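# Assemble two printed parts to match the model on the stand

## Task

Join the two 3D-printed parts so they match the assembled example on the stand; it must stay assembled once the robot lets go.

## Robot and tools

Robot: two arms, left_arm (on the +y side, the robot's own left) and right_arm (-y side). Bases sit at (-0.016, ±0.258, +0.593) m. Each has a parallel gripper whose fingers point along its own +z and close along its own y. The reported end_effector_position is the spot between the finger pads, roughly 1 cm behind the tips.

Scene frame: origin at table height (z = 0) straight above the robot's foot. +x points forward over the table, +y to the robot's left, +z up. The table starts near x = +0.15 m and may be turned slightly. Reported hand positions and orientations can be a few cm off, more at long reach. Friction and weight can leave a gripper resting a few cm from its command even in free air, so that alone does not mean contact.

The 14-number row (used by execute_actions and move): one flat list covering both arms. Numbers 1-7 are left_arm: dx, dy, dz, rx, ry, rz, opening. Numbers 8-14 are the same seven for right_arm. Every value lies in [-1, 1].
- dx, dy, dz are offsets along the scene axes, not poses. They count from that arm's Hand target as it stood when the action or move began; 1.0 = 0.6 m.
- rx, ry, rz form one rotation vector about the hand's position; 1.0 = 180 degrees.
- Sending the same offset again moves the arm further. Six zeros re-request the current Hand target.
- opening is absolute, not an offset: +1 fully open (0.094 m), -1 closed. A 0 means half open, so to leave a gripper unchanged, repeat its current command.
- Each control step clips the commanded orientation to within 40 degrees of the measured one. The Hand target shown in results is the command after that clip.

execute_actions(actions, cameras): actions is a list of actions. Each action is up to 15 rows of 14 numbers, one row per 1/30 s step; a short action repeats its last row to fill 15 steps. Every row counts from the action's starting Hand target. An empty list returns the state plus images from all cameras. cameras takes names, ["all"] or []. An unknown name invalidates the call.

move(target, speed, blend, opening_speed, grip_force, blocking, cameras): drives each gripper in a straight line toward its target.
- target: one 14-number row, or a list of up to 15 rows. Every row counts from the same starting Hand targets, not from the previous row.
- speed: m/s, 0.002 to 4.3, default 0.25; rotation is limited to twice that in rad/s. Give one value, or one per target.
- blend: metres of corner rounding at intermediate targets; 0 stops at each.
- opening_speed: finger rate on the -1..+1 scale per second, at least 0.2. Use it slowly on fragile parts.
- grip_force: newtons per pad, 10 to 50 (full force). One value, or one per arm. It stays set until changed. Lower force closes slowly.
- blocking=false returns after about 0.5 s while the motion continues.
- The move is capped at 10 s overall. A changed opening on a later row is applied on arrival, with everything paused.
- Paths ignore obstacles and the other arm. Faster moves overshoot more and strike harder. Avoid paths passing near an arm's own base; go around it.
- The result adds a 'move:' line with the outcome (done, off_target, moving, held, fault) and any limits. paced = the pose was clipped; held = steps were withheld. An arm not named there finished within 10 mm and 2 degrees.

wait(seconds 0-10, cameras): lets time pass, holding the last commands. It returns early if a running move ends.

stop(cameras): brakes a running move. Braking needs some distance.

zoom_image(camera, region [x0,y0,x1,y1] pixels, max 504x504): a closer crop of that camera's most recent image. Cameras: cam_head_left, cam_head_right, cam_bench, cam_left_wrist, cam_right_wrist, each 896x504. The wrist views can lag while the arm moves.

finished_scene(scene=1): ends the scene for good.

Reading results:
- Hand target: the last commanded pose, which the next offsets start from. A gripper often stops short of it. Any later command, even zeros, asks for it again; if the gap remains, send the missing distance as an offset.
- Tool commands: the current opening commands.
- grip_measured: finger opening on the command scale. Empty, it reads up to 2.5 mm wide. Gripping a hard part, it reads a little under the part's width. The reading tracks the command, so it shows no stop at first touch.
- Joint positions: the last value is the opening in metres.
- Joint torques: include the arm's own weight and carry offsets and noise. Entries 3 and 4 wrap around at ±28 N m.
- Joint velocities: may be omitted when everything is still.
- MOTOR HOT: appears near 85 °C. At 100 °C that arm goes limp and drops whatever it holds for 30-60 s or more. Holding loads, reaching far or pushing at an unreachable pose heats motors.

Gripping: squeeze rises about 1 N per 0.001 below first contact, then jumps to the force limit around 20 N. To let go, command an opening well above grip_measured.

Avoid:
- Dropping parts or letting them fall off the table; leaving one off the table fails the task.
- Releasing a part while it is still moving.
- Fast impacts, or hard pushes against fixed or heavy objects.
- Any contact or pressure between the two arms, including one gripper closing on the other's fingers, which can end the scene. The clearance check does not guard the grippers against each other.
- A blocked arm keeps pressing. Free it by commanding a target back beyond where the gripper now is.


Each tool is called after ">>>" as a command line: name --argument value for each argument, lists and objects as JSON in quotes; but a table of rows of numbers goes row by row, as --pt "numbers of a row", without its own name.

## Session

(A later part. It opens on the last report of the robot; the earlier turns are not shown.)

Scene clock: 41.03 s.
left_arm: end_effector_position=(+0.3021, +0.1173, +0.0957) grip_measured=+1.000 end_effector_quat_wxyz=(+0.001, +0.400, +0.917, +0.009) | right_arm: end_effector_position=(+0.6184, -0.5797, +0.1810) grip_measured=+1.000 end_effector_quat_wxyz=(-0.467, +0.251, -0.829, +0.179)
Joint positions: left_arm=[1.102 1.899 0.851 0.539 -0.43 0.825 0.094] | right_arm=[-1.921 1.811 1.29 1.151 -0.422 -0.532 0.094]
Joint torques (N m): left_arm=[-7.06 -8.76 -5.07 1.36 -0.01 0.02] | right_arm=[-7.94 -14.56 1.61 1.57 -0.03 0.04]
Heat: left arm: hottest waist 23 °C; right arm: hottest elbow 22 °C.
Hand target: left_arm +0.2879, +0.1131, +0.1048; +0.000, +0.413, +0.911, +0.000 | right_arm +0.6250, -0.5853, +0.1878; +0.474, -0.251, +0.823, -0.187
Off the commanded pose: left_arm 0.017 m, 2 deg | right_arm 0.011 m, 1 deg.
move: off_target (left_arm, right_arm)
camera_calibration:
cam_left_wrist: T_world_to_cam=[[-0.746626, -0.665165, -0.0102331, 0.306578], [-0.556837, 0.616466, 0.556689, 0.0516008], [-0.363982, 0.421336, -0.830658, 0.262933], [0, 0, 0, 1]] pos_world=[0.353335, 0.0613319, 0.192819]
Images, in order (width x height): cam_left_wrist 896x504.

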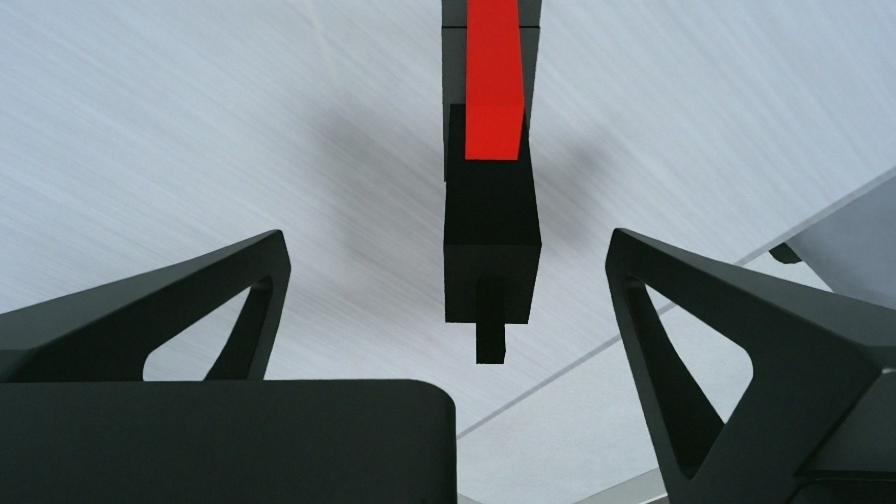

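>>> move --target '[0.005, 0.003, -0.068, 0, 0, 0.0, 1, 0,0,0,0,0,0,1]' --speed 0.1 --cameras '["cam_left_wrist"]'

Scene clock: 43.07 s.
left_arm: end_effector_position=(+0.2822, +0.1181, +0.0618) grip_measured=+1.000 end_effector_quat_wxyz=(-0.014, +0.408, +0.913, +0.001) | right_arm: end_effector_position=(+0.6184, -0.5797, +0.1810) grip_measured=+1.000 end_effector_quat_wxyz=(-0.467, +0.251, -0.829, +0.179)
Joint positions: left_arm=[1.132 1.995 0.916 0.542 -0.401 0.845 0.094] | right_arm=[-1.921 1.811 1.29 1.151 -0.422 -0.532 0.094]
Joint torques (N m): left_arm=[-6.83 -9.47 -2.71 1.14 0.11 0] | right_arm=[-8 -14.62 1.62 1.57 -0.02 0.03]
Heat: left arm: hottest waist 23 °C; right arm: hottest elbow 22 °C.
Hand target: left_arm +0.2909, +0.1149, +0.0640; +0.000, +0.413, +0.911, +0.000 | right_arm +0.6250, -0.5853, +0.1878; +0.474, -0.251, +0.823, -0.187
Off the commanded pose: left_arm 0.010 m, 2 deg | right_arm 0.011 m, 1 deg.
move: off_target (right_arm)
camera_calibration:
cam_left_wrist: T_world_to_cam=[[-0.757849, -0.652221, 0.016502, 0.291931], [-0.52747, 0.627388, 0.572852, 0.0483606], [-0.38398, 0.425431, -0.819492, 0.231633], [0, 0, 0, 1]] pos_world=[0.335691, 0.0615186, 0.157301]
Images, in order (width x height): cam_left_wrist 896x504.

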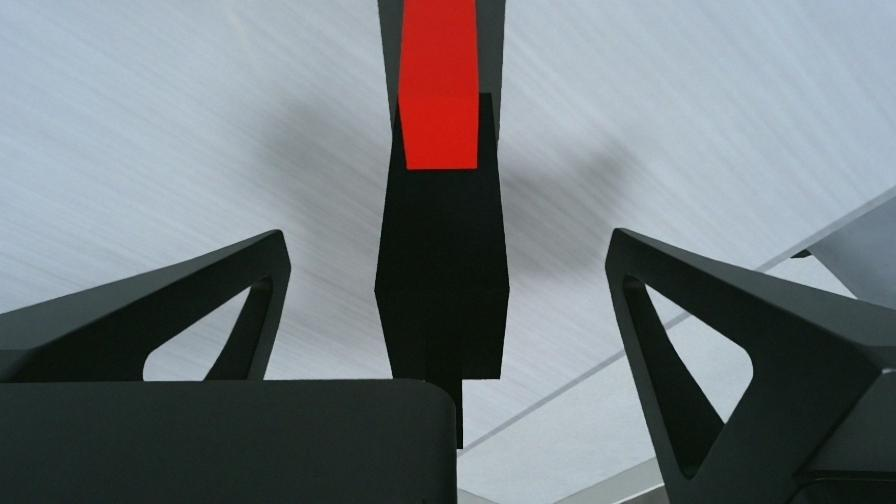

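>>> move --target '[0.008, -0.005, -0.032, 0, 0, 0.0, 1, 0,0,0,0,0,0,1]' --speed 0.1 --cameras '["cam_left_wrist", "cam_head_left"]'

>>> zoom_image --camera "cam_head_left" --region '[290, 220, 430, 350]'

Scene clock: 44.77 s.
left_arm: end_effector_position=(+0.2943, +0.1138, +0.0435) grip_measured=+1.000 end_effector_quat_wxyz=(-0.004, +0.404, +0.915, +0.004) | right_arm: end_effector_position=(+0.6184, -0.5797, +0.1810) grip_measured=+1.000 end_effector_quat_wxyz=(-0.467, +0.251, -0.829, +0.179)
Joint positions: left_arm=[1.139 2.031 0.976 0.542 -0.394 0.849 0.094] | right_arm=[-1.921 1.811 1.29 1.151 -0.422 -0.532 0.094]
Joint torques (N m): left_arm=[-6.71 -9.41 -2.63 0.46 0.1 0.01] | right_arm=[-8.06 -14.62 1.61 1.57 -0.02 0.04]
Heat: left arm: hottest waist 23 °C; right arm: hottest elbow 22 °C.
Hand target: left_arm +0.2957, +0.1119, +0.0448; +0.000, +0.413, +0.911, +0.000 | right_arm +0.6250, -0.5853, +0.1878; +0.474, -0.251, +0.823, -0.187
Off the commanded pose: left_arm 0.003 m, 1 deg | right_arm 0.011 m, 1 deg.
move: off_target (right_arm)
camera_calibration:
cam_left_wrist: T_world_to_cam=[[-0.753117, -0.657885, 0.00153708, 0.298495], [-0.544365, 0.624474, 0.560088, 0.0737855], [-0.369434, 0.420975, -0.828431, 0.219682], [0, 0, 0, 1]] pos_world=[0.346126, 0.0578173, 0.140206]
Images, in order (width x height): cam_head_left 896x504, cam_left_wrist 896x504.

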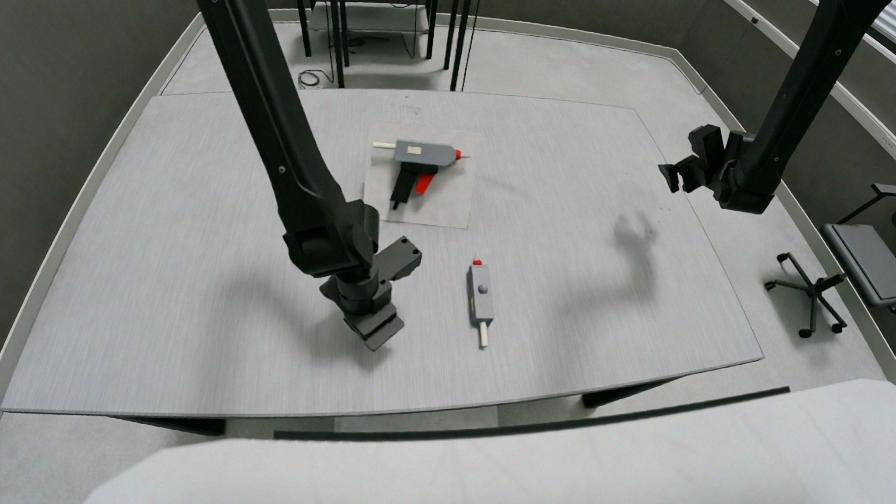

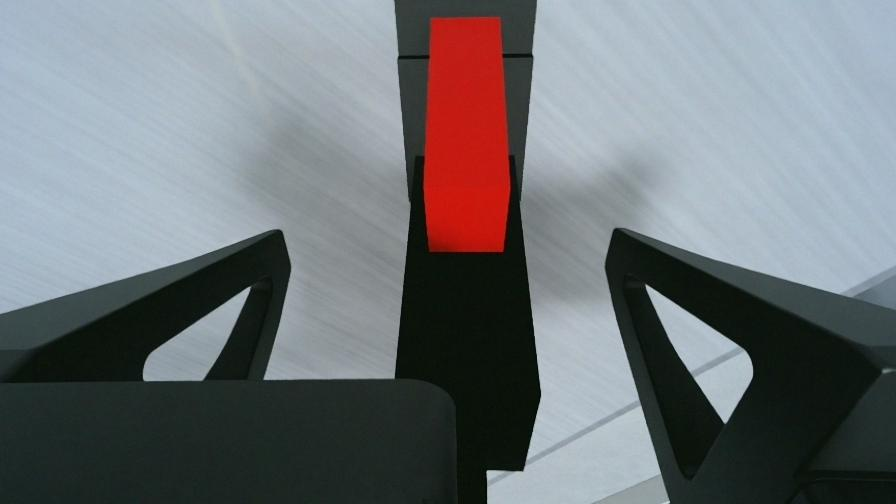

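Scaled by 3.600 from the camera's 896x504 image, which has a finer 1280x720 frame.

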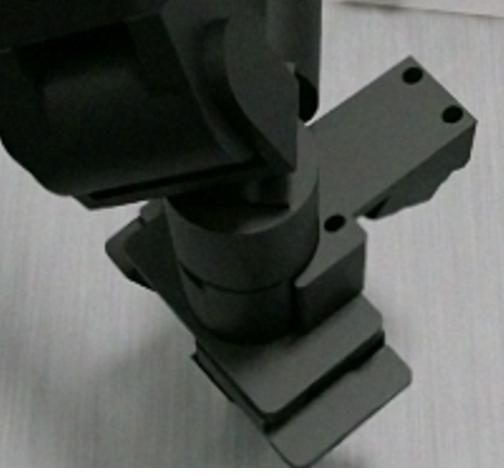

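>>> move --target '[-0.012, 0.014, 0.002, 0, 0, 0.0, 1, 0,0,0,0,0,0,1]' --speed 0.1 --cameras '["cam_left_wrist"]'

Scene clock: 46.47 s.
left_arm: end_effector_position=(+0.2932, +0.1155, +0.0426) grip_measured=+1.000 end_effector_quat_wxyz=(-0.003, +0.407, +0.914, +0.001) | right_arm: end_effector_position=(+0.6184, -0.5797, +0.1810) grip_measured=+1.000 end_effector_quat_wxyz=(-0.467, +0.251, -0.829, +0.179)
Joint positions: left_arm=[1.145 2.031 0.974 0.542 -0.381 0.857 0.094] | right_arm=[-1.921 1.811 1.29 1.151 -0.422 -0.532 0.094]
Joint torques (N m): left_arm=[-5.42 -9.29 -4.25 1.37 0.14 0.03] | right_arm=[-8 -14.51 1.61 1.58 -0.03 0.04]
Heat: left arm: hottest waist 23 °C; right arm: hottest elbow 22 °C.
Hand target: left_arm +0.2885, +0.1203, +0.0460; +0.000, +0.413, +0.911, +0.000 | right_arm +0.6250, -0.5853, +0.1878; +0.474, -0.251, +0.823, -0.187
Off the commanded pose: left_arm 0.007 m, 1 deg | right_arm 0.011 m, 1 deg.
move: off_target (right_arm)
camera_calibration:
cam_left_wrist: T_world_to_cam=[[-0.756675, -0.653742, 0.00799279, 0.299043], [-0.539565, 0.631331, 0.557038, 0.070536], [-0.369205, 0.417184, -0.830449, 0.218286], [0, 0, 0, 1]] pos_world=[0.344929, 0.0598996, 0.139594]
Images, in order (width x height): cam_left_wrist 896x504.

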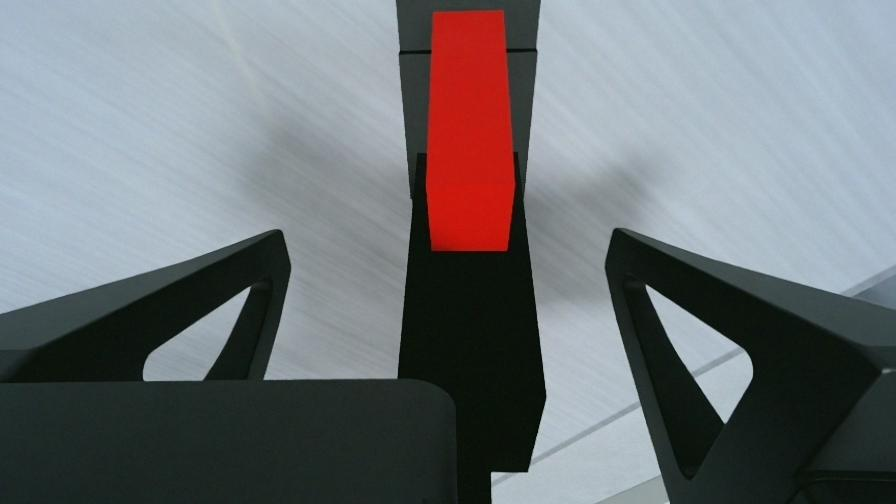

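>>> move --target '[-0.012, 0.002, 0.004, 0, 0, 0.0, 1, 0,0,0,0,0,0,1]' --speed 0.1 --cameras '["cam_left_wrist"]'

Scene clock: 47.83 s.
left_arm: end_effector_position=(+0.2940, +0.1185, +0.0426) grip_measured=+1.000 end_effector_quat_wxyz=(+0.002, +0.403, +0.915, +0.005) | right_arm: end_effector_position=(+0.6184, -0.5797, +0.1810) grip_measured=+1.000 end_effector_quat_wxyz=(-0.467, +0.251, -0.829, +0.179)
Joint positions: left_arm=[1.149 2.032 0.968 0.565 -0.38 0.857 0.094] | right_arm=[-1.921 1.811 1.29 1.151 -0.422 -0.532 0.094]
Joint torques (N m): left_arm=[-6.12 -8.94 -4.96 1.51 0.12 0] | right_arm=[-7.88 -14.62 1.62 1.58 -0.02 0.04]
Heat: left arm: hottest waist 23 °C; right arm: hottest elbow 22 °C.
Hand target: left_arm +0.2813, +0.1215, +0.0484; +0.000, +0.413, +0.911, +0.000 | right_arm +0.6250, -0.5853, +0.1878; +0.474, -0.251, +0.823, -0.187
Off the commanded pose: left_arm 0.014 m, 1 deg | right_arm 0.011 m, 1 deg.
move: off_target (left_arm, right_arm)
camera_calibration:
cam_left_wrist: T_world_to_cam=[[-0.751639, -0.659563, -0.00392608, 0.301309], [-0.551845, 0.6256, 0.551445, 0.0735683], [-0.361257, 0.416654, -0.834202, 0.215284], [0, 0, 0, 1]] pos_world=[0.344846, 0.063009, 0.140204]
Images, in order (width x height): cam_left_wrist 896x504.

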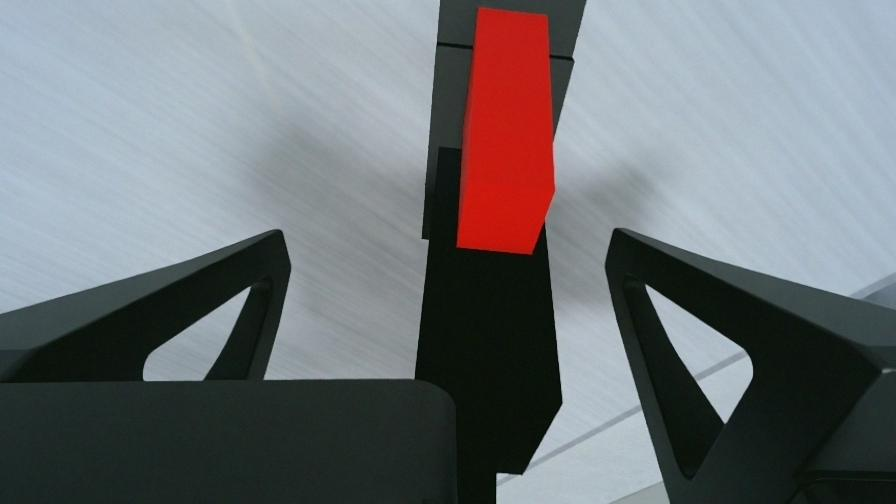

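>>> move --pt "0.0 0.0 0.04 0 0 0 1 0 0 0 0 0 0 1" --pt "-0.0155 0.011 0.035 0 0 -0.028 1 0 0 0 0 0 0 1" --speed 0.1 --cameras '["cam_left_wrist"]'

Scene clock: 51.50 s.
left_arm: end_effector_position=(+0.2857, +0.1266, +0.0606) grip_measured=+1.000 end_effector_quat_wxyz=(+0.002, +0.442, +0.897, +0.007) | right_arm: end_effector_position=(+0.6184, -0.5797, +0.1810) grip_measured=+1.000 end_effector_quat_wxyz=(-0.467, +0.251, -0.829, +0.179)
Joint positions: left_arm=[1.151 1.998 0.902 0.6 -0.381 0.945 0.094] | right_arm=[-1.921 1.811 1.29 1.151 -0.422 -0.532 0.094]
Joint torques (N m): left_arm=[-5.83 -8.82 -5.45 1.35 0.13 0.01] | right_arm=[-7.94 -14.62 1.62 1.57 -0.02 0.04]
Heat: left arm: hottest waist 23 °C; right arm: hottest elbow 22 °C.
Hand target: left_arm +0.2720, +0.1281, +0.0694; +0.000, +0.452, +0.892, +0.000 | right_arm +0.6250, -0.5853, +0.1878; +0.474, -0.251, +0.823, -0.187
Off the commanded pose: left_arm 0.016 m, 2 deg | right_arm 0.011 m, 1 deg.
move: off_target (left_arm, right_arm)
camera_calibration:
cam_left_wrist: T_world_to_cam=[[-0.805283, -0.592841, -0.0076402, 0.307594], [-0.497392, 0.668505, 0.552903, 0.032893], [-0.322676, 0.449044, -0.833211, 0.208648], [0, 0, 0, 1]] pos_world=[0.331387, 0.0666729, 0.158011]
Images, in order (width x height): cam_left_wrist 896x504.

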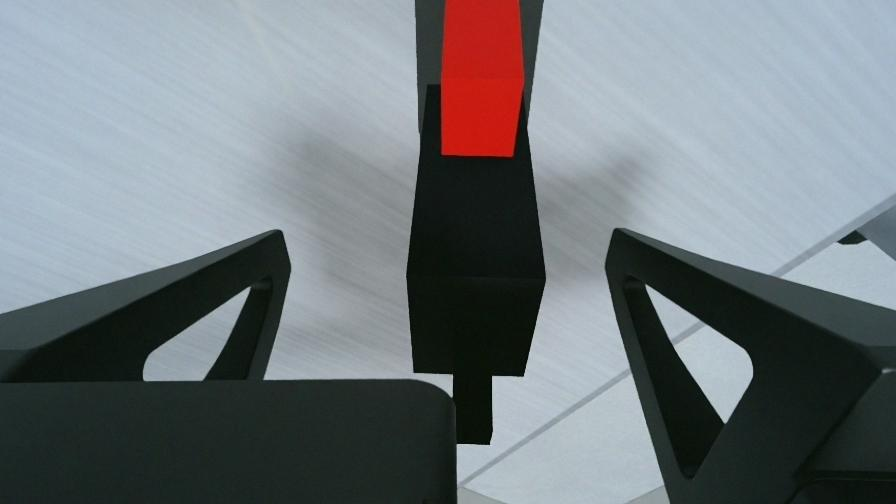

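>>> move --target '[0.0, -0.01, -0.017, 0, 0, 0, 1, 0,0,0,0,0,0,1]' --speed 0.1 --cameras '["cam_left_wrist"]'

Scene clock: 53.00 s.
left_arm: end_effector_position=(+0.2675, +0.1243, +0.0559) grip_measured=+1.000 end_effector_quat_wxyz=(-0.010, +0.447, +0.895, +0.000) | right_arm: end_effector_position=(+0.6184, -0.5797, +0.1810) grip_measured=+1.000 end_effector_quat_wxyz=(-0.467, +0.251, -0.829, +0.179)
Joint positions: left_arm=[1.151 2.029 0.902 0.6 -0.381 0.945 0.094] | right_arm=[-1.921 1.811 1.29 1.151 -0.422 -0.532 0.094]
Joint torques (N m): left_arm=[-6.59 -9 -3.48 1.21 -0.01 0.01] | right_arm=[-8 -14.62 1.59 1.57 -0.02 0.04]
Heat: left arm: hottest waist 23 °C; right arm: hottest elbow 22 °C.
Hand target: left_arm +0.2720, +0.1221, +0.0592; +0.000, +0.452, +0.892, +0.000 | right_arm +0.6250, -0.5853, +0.1878; +0.474, -0.251, +0.823, -0.187
Off the commanded pose: left_arm 0.006 m, 1 deg | right_arm 0.011 m, 1 deg.
move: off_target (right_arm)
camera_calibration:
cam_left_wrist: T_world_to_cam=[[-0.811675, -0.583894, 0.0158541, 0.290834], [-0.473975, 0.674253, 0.56633, 0.020267], [-0.341366, 0.452162, -0.824026, 0.204099], [0, 0, 0, 1]] pos_world=[0.315341, 0.0638652, 0.152094]
Images, in order (width x height): cam_left_wrist 896x504.

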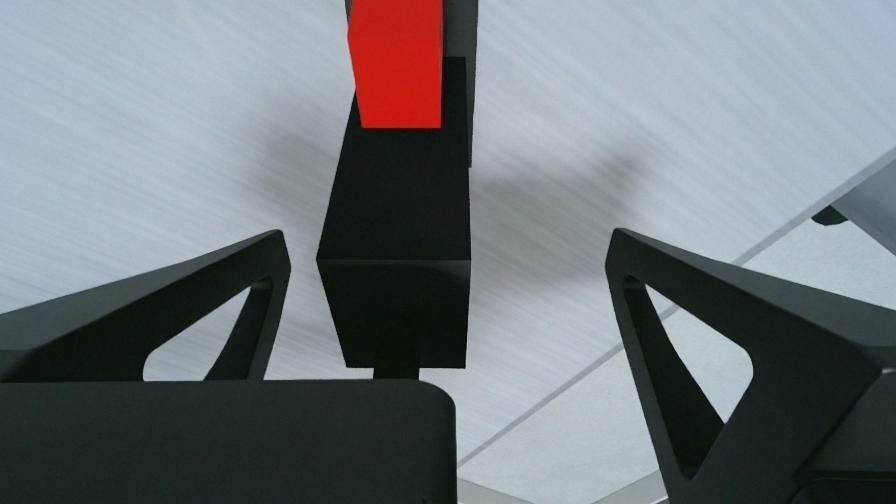

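>>> move --target '[0.013, -0.003, -0.005, 0, 0, 0, 1, 0,0,0,0,0,0,1]' --speed 0.1 --cameras '["cam_left_wrist"]'

Scene clock: 54.63 s.
left_arm: end_effector_position=(+0.2751, +0.1234, +0.0530) grip_measured=+1.000 end_effector_quat_wxyz=(-0.004, +0.445, +0.896, +0.003) | right_arm: end_effector_position=(+0.6184, -0.5797, +0.1810) grip_measured=+1.000 end_effector_quat_wxyz=(-0.467, +0.251, -0.829, +0.179)
Joint positions: left_arm=[1.151 2.029 0.916 0.6 -0.381 0.945 0.094] | right_arm=[-1.921 1.811 1.29 1.151 -0.422 -0.532 0.094]
Joint torques (N m): left_arm=[-6.07 -9.35 -2.93 0.21 -0.04 -0.01] | right_arm=[-8 -14.62 1.61 1.55 -0.03 0.04]
Heat: left arm: hottest waist 23 °C; right arm: hottest elbow 22 °C.
Hand target: left_arm +0.2798, +0.1203, +0.0562; +0.000, +0.452, +0.892, +0.000 | right_arm +0.6250, -0.5853, +0.1878; +0.474, -0.251, +0.823, -0.187
Off the commanded pose: left_arm 0.006 m, 1 deg | right_arm 0.011 m, 1 deg.
move: off_target (right_arm)
camera_calibration:
cam_left_wrist: T_world_to_cam=[[-0.808908, -0.587912, 0.00528012, 0.296784], [-0.484563, 0.671743, 0.560322, 0.0296407], [-0.332967, 0.45069, -0.828258, 0.202807], [0, 0, 0, 1]] pos_world=[0.321962, 0.0631684, 0.149801]
Images, in order (width x height): cam_left_wrist 896x504.

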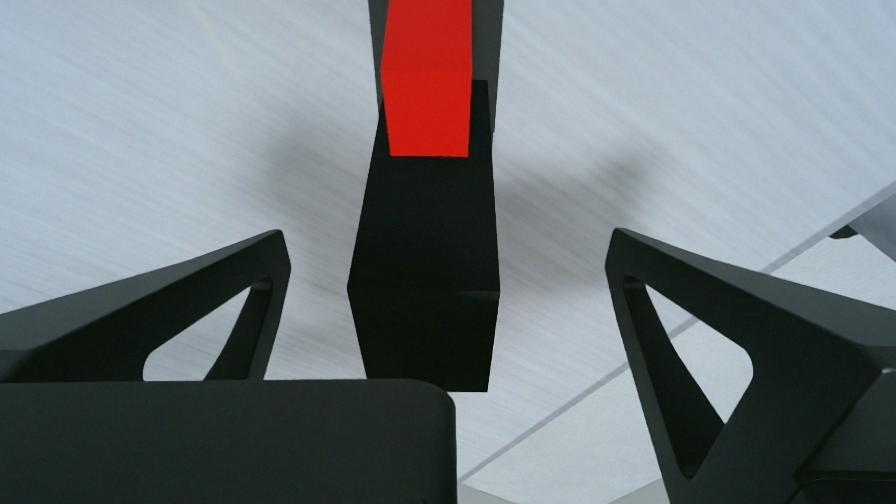

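>>> move --target '[0.01, 0.0, 0.0, 0, 0, 0, 1, 0,0,0,0,0,0,1]' --speed 0.1 --cameras '["cam_left_wrist"]'

Scene clock: 56.00 s.
left_arm: end_effector_position=(+0.2761, +0.1228, +0.0515) grip_measured=+1.000 end_effector_quat_wxyz=(-0.007, +0.446, +0.895, +0.002) | right_arm: end_effector_position=(+0.6184, -0.5797, +0.1810) grip_measured=+1.000 end_effector_quat_wxyz=(-0.467, +0.251, -0.829, +0.179)
Joint positions: left_arm=[1.151 2.029 0.924 0.587 -0.381 0.945 0.094] | right_arm=[-1.921 1.811 1.29 1.151 -0.422 -0.532 0.094]
Joint torques (N m): left_arm=[-6.65 -10.17 -2.93 0.09 -0.06 0] | right_arm=[-7.88 -14.62 1.61 1.55 -0.02 0.04]
Heat: left arm: hottest waist 23 °C; right arm: hottest elbow 22 °C.
Hand target: left_arm +0.2858, +0.1203, +0.0562; +0.000, +0.452, +0.892, +0.000 | right_arm +0.6250, -0.5853, +0.1878; +0.474, -0.251, +0.823, -0.187
Off the commanded pose: left_arm 0.011 m, 1 deg | right_arm 0.011 m, 1 deg.
move: off_target (left_arm, right_arm)
camera_calibration:
cam_left_wrist: T_world_to_cam=[[-0.81016, -0.586123, 0.0100209, 0.297098], [-0.479837, 0.672873, 0.563026, 0.0297973], [-0.336745, 0.451333, -0.826379, 0.202996], [0, 0, 0, 1]] pos_world=[0.323352, 0.062467, 0.147998]
Images, in order (width x height): cam_left_wrist 896x504.

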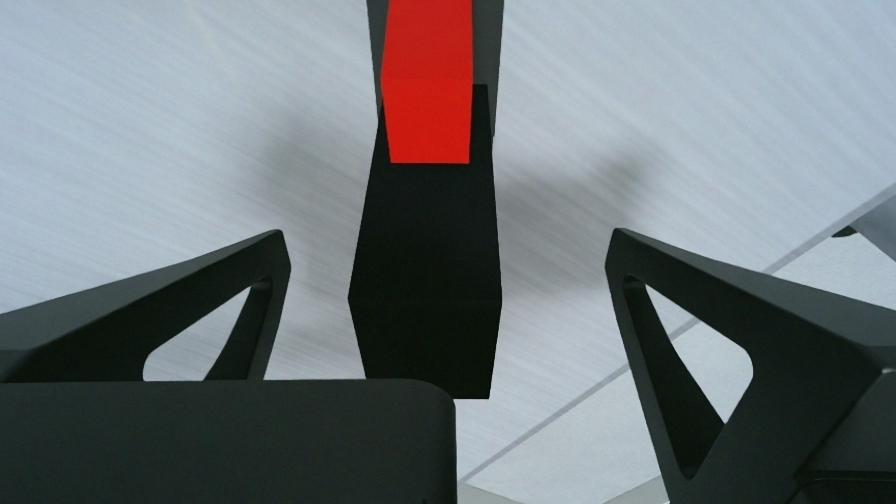

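>>> move --target '[0, 0.0, 0.0, 0, 0, 0, -0.6, 0,0,0,0,0,0,1]' --opening_speed 0.6 --cameras '["cam_left_wrist", "cam_head_left"]'

Scene clock: 59.60 s.
left_arm: end_effector_position=(+0.2761, +0.1228, +0.0515) grip_measured=-0.425 end_effector_quat_wxyz=(-0.007, +0.446, +0.895, +0.002) | right_arm: end_effector_position=(+0.6184, -0.5797, +0.1810) grip_measured=+1.000 end_effector_quat_wxyz=(-0.467, +0.251, -0.829, +0.179)
Joint positions: left_arm=[1.151 2.029 0.924 0.587 -0.381 0.945 0.027] | right_arm=[-1.921 1.811 1.29 1.151 -0.422 -0.532 0.094]
Joint torques (N m): left_arm=[-6.36 -10.34 -2.89 -0.06 -0.05 -0.01] | right_arm=[-7.94 -14.56 1.62 1.55 -0.03 0.03]
Heat: left arm: hottest waist 23 °C; right arm: hottest elbow 22 °C.
Hand target: left_arm +0.2858, +0.1203, +0.0562; +0.000, +0.452, +0.892, +0.000 | right_arm +0.6250, -0.5853, +0.1878; +0.474, -0.251, +0.823, -0.187
Off the commanded pose: left_arm 0.011 m, 1 deg | right_arm 0.011 m, 1 deg.
move: off_target (left_arm, right_arm)
camera_calibration:
cam_left_wrist: T_world_to_cam=[[-0.81016, -0.586123, 0.0100209, 0.297098], [-0.479837, 0.672873, 0.563026, 0.0297973], [-0.336745, 0.451333, -0.826379, 0.202996], [0, 0, 0, 1]] pos_world=[0.323352, 0.062467, 0.147998]
Images, in order (width x height): cam_head_left 896x504, cam_left_wrist 896x504.

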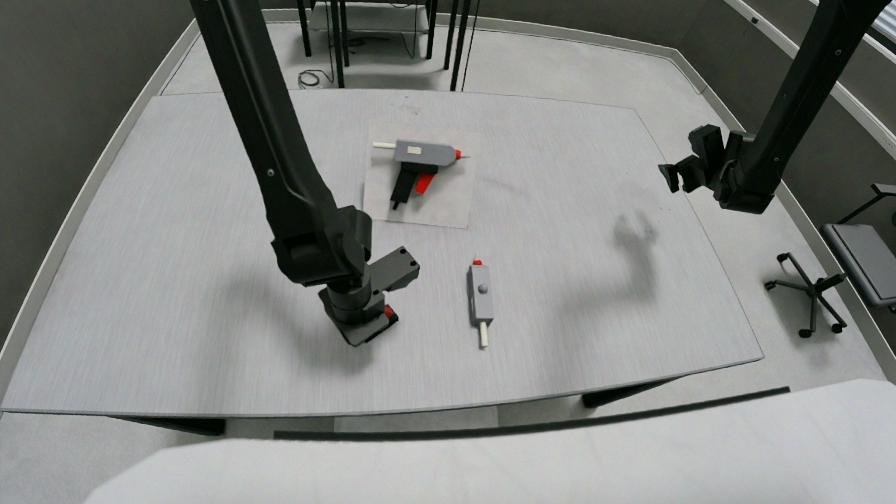

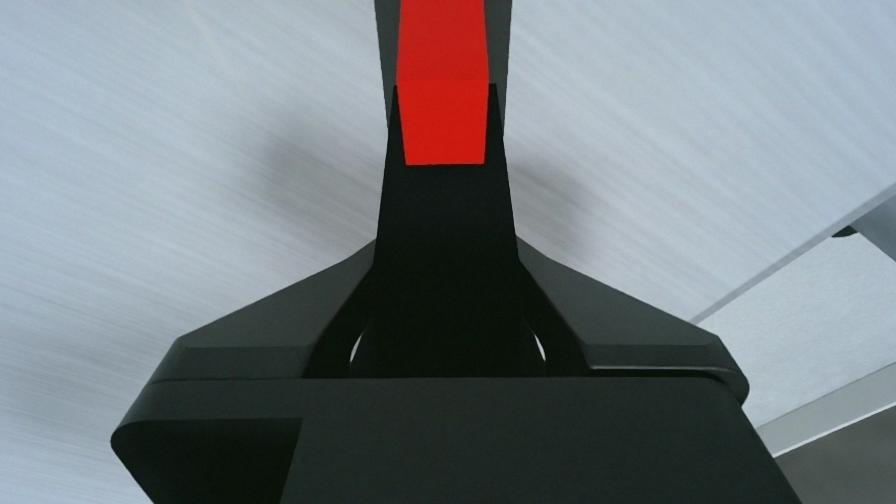

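>>> move --target '[0, 0.0, 0.2, 0, 0, 0, -0.6, 0,0,0,0,0,0,1]' --speed 0.15 --cameras '["all"]'

>>> zoom_image --camera "cam_bench" --region '[425, 100, 575, 210]'

>>> zoom_image --camera "cam_head_left" --region '[365, 130, 475, 215]'

>>> zoom_image --camera "cam_head_left" --region '[290, 220, 430, 350]'

Scene clock: 62.47 s.
left_arm: end_effector_position=(+0.2974, +0.1255, +0.1642) grip_measured=-0.425 end_effector_quat_wxyz=(+0.004, +0.453, +0.891, +0.012) | right_arm: end_effector_position=(+0.6184, -0.5797, +0.1810) grip_measured=+1.000 end_effector_quat_wxyz=(-0.467, +0.251, -0.829, +0.179)
Joint positions: left_arm=[1.051 1.727 0.681 0.536 -0.476 0.92 0.027] | right_arm=[-1.921 1.811 1.29 1.151 -0.422 -0.532 0.094]
Joint torques (N m): left_arm=[-7.59 -10.05 -4.55 0.01 -0.13 -0.23] | right_arm=[-7.88 -14.62 1.59 1.57 -0.03 0.04]
Heat: left arm: hottest waist 23 °C; right arm: hottest elbow 22 °C.
Hand target: left_arm +0.2858, +0.1203, +0.1762; +0.000, +0.452, +0.892, +0.000 | right_arm +0.6250, -0.5853, +0.1878; +0.474, -0.251, +0.823, -0.187
Off the commanded pose: left_arm 0.017 m, 1 deg | right_arm 0.011 m, 1 deg.
move: off_target (left_arm, right_arm)
camera_calibration:
cam_left_wrist: T_world_to_cam=[[-0.819637, -0.572597, -0.0180792, 0.320579], [-0.484633, 0.676202, 0.554871, -0.0228731], [-0.305492, 0.463555, -0.83174, 0.292208], [0, 0, 0, 1]] pos_world=[0.340941, 0.0635753, 0.261528]

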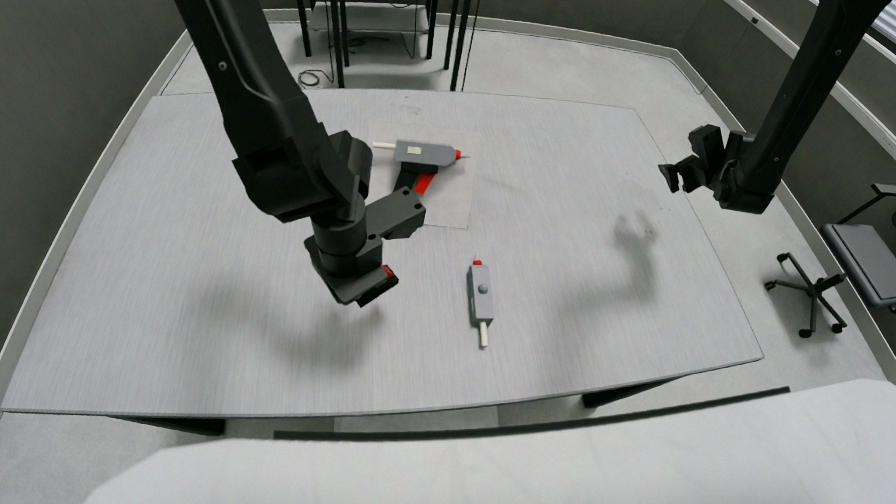

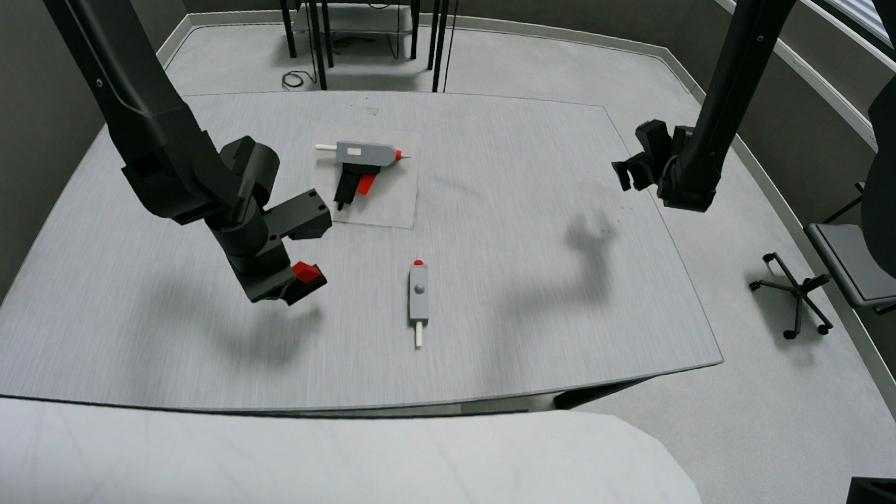

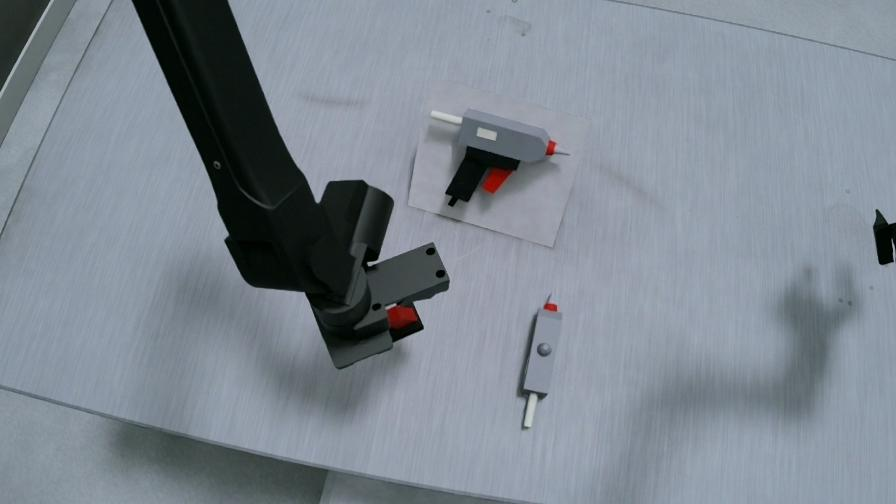

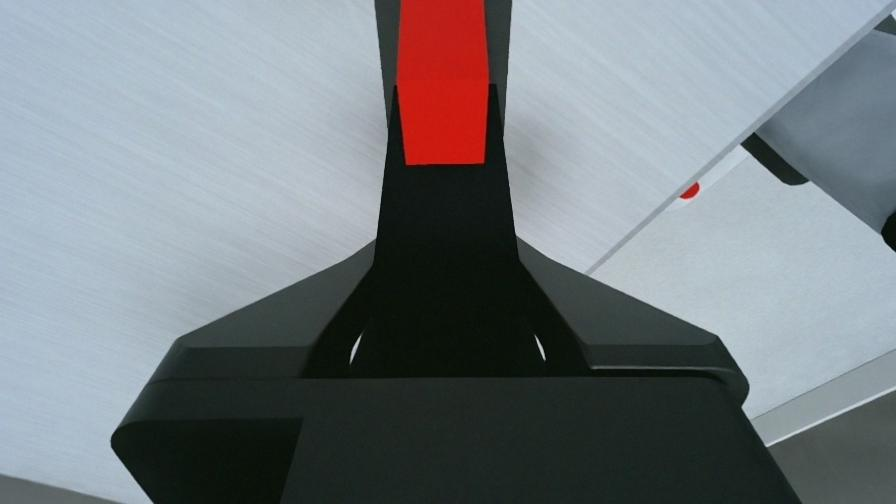

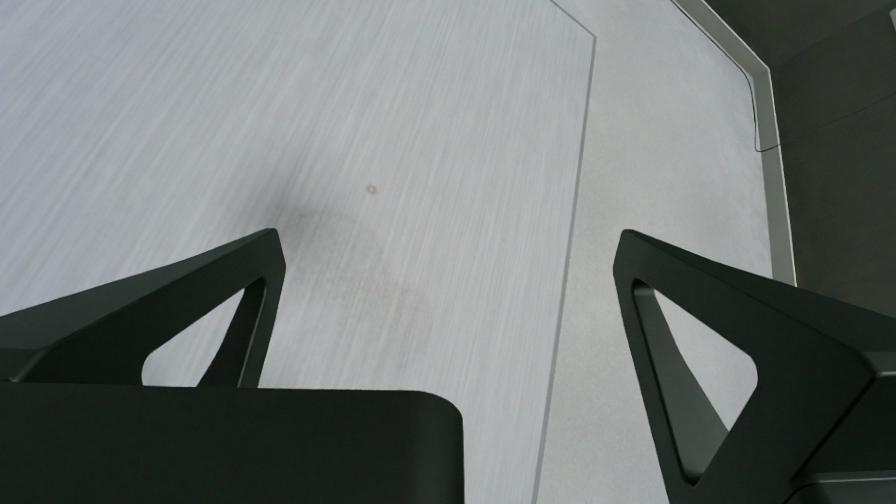

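Scaled by 3.360 from the camera's 896x504 image, which has a finer 1280x720 frame.

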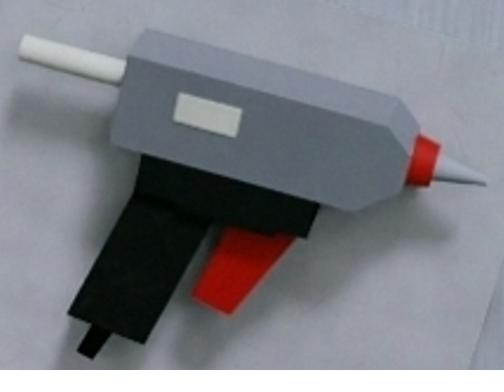

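Scaled by 4.582 from the camera's 896x504 image, which has a finer 1280x720 frame.

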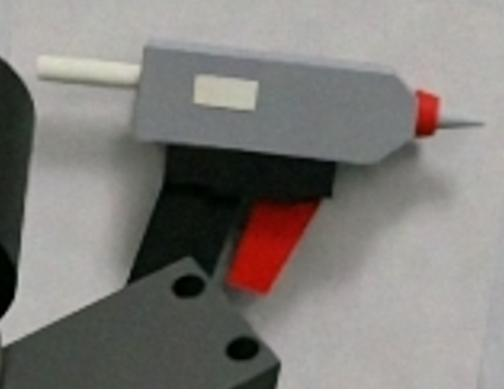

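Scaled by 3.600 from the camera's 896x504 image, which has a finer 1280x720 frame.

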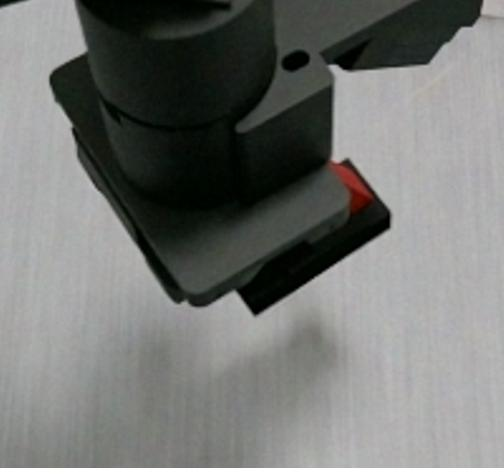

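>>> zoom_image --camera "cam_bench" --region '[505, 285, 585, 435]'

>>> zoom_image --camera "cam_head_right" --region '[385, 250, 455, 360]'

Scaled by 3.360 from the camera's 896x504 image, which has a finer 1280x720 frame.

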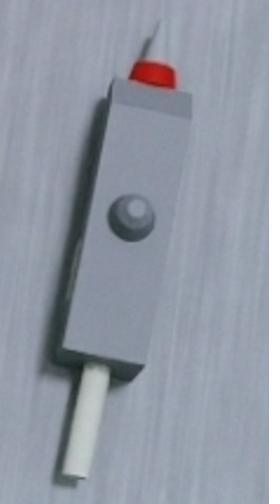

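Scaled by 4.582 from the camera's 896x504 image, which has a finer 1280x720 frame.

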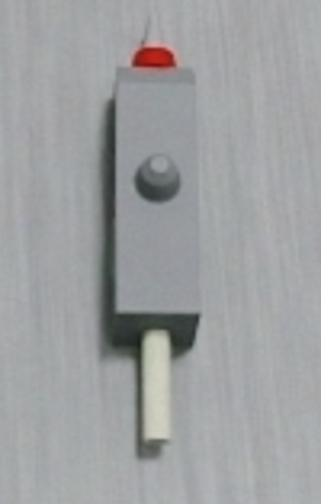

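>>> zoom_image --camera "cam_left_wrist" --region '[350, 0, 550, 260]'

Scaled by 1.938 from the camera's 896x504 image, which has a finer 1280x720 frame.

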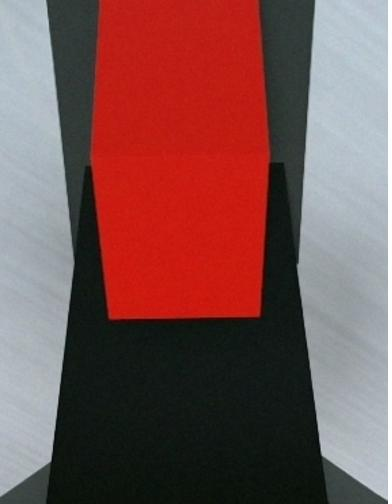

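>>> move --target '[0.053, -0.385, 0.0, 0, 0, 0.2906, -0.6, 0,0,0,0,0,0,1]' --speed 0.25 --cameras '["all"]'

>>> zoom_image --camera "cam_head_left" --region '[400, 200, 560, 360]'

>>> zoom_image --camera "cam_head_right" --region '[340, 200, 500, 360]'

>>> zoom_image --camera "cam_bench" --region '[450, 250, 650, 450]'

Scene clock: 84.20 s.
left_arm: end_effector_position=(+0.3160, -0.1012, +0.1660) grip_measured=-0.425 end_effector_quat_wxyz=(-0.004, +0.018, +1.000, +0.005) | right_arm: end_effector_position=(+0.6184, -0.5797, +0.1810) grip_measured=+1.000 end_effector_quat_wxyz=(-0.467, +0.251, -0.829, +0.179)
Joint positions: left_arm=[0.669 2.005 1.125 0.18 -0.782 -0.269 0.027] | right_arm=[-1.921 1.811 1.29 1.151 -0.422 -0.532 0.094]
Joint torques (N m): left_arm=[-15.56 -9.47 -0.25 -0.06 -0.28 -0.23] | right_arm=[-8 -14.62 1.58 1.57 -0.03 0.04]
Heat: left arm: hottest waist 23 °C; right arm: hottest shoulder 22 °C.
Hand target: left_arm +0.3176, -0.1107, +0.1762; +0.000, +0.013, +1.000, +0.000 | right_arm +0.6250, -0.5853, +0.1878; +0.474, -0.251, +0.823, -0.187
Off the commanded pose: left_arm 0.014 m, 1 deg | right_arm 0.011 m, 1 deg.
move: off_target (left_arm, right_arm)
camera_calibration:
cam_left_wrist: T_world_to_cam=[[-0.0572403, -0.998355, -0.00316721, -0.0804094], [-0.828288, 0.045718, 0.558434, 0.182658], [-0.557371, 0.0345883, -0.829543, 0.440204], [0, 0, 0, 1]] pos_world=[0.392048, -0.103854, 0.262911]

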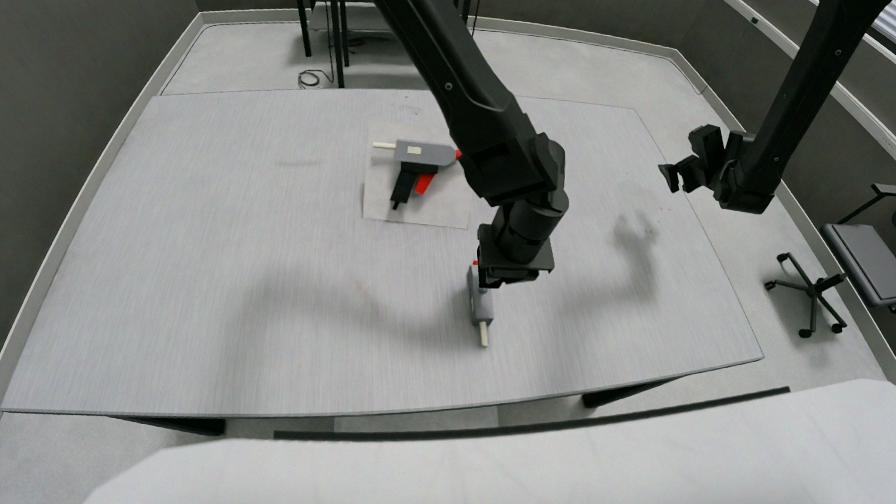

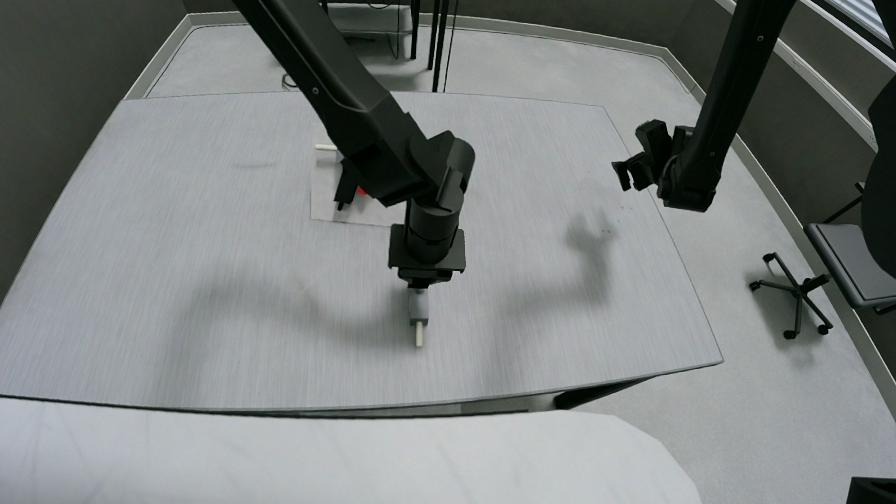

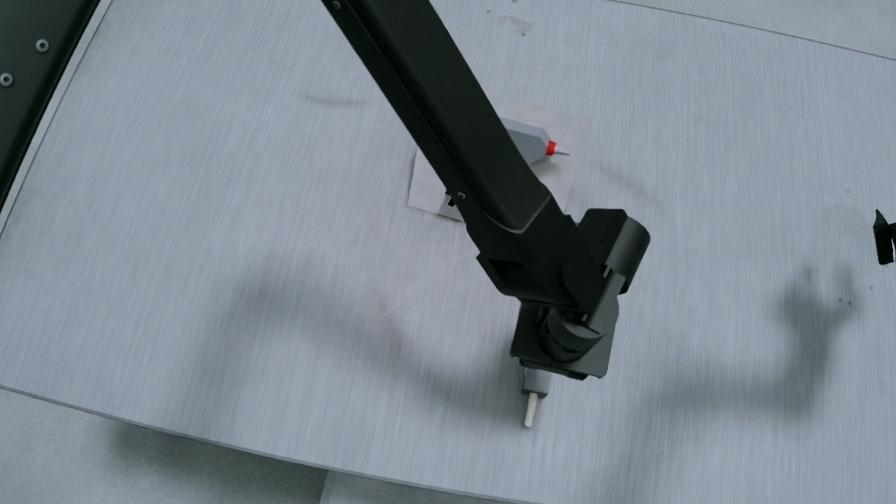

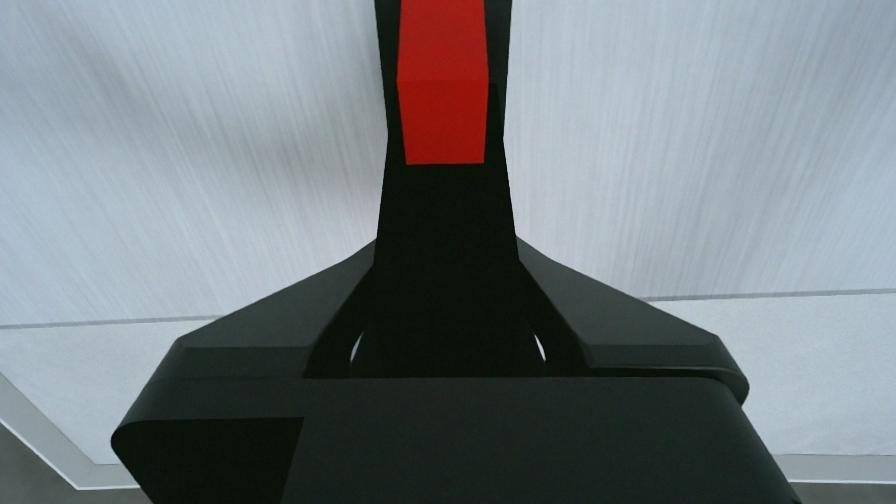

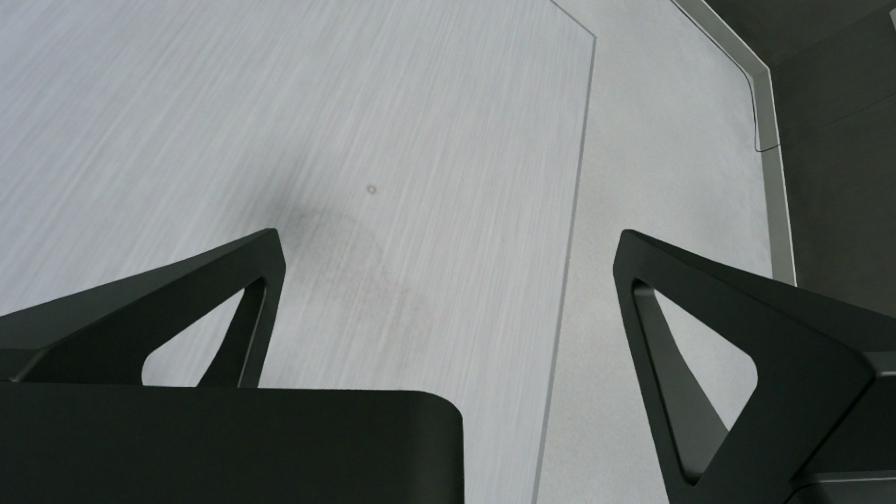

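Scaled by 3.150 from the camera's 896x504 image, which has a finer 1280x720 frame.

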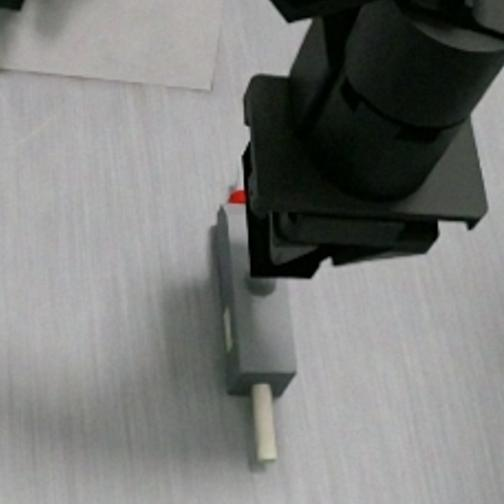

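Scaled by 3.150 from the camera's 896x504 image, which has a finer 1280x720 frame.

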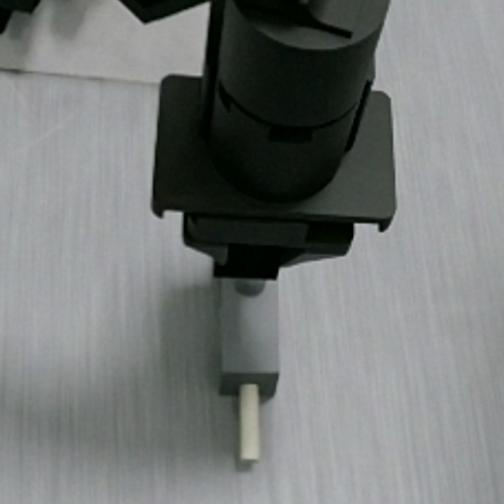

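Scaled by 2.520 from the camera's 896x504 image, which has a finer 1280x720 frame.

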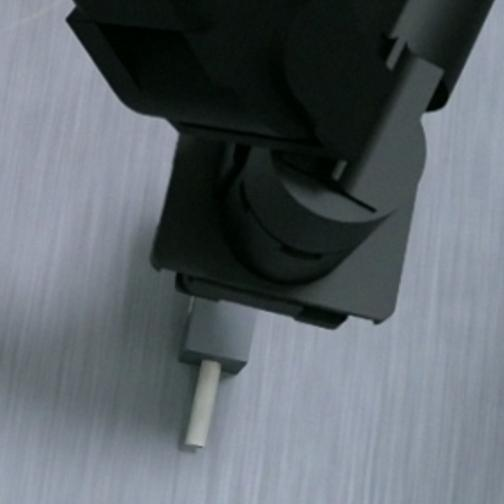

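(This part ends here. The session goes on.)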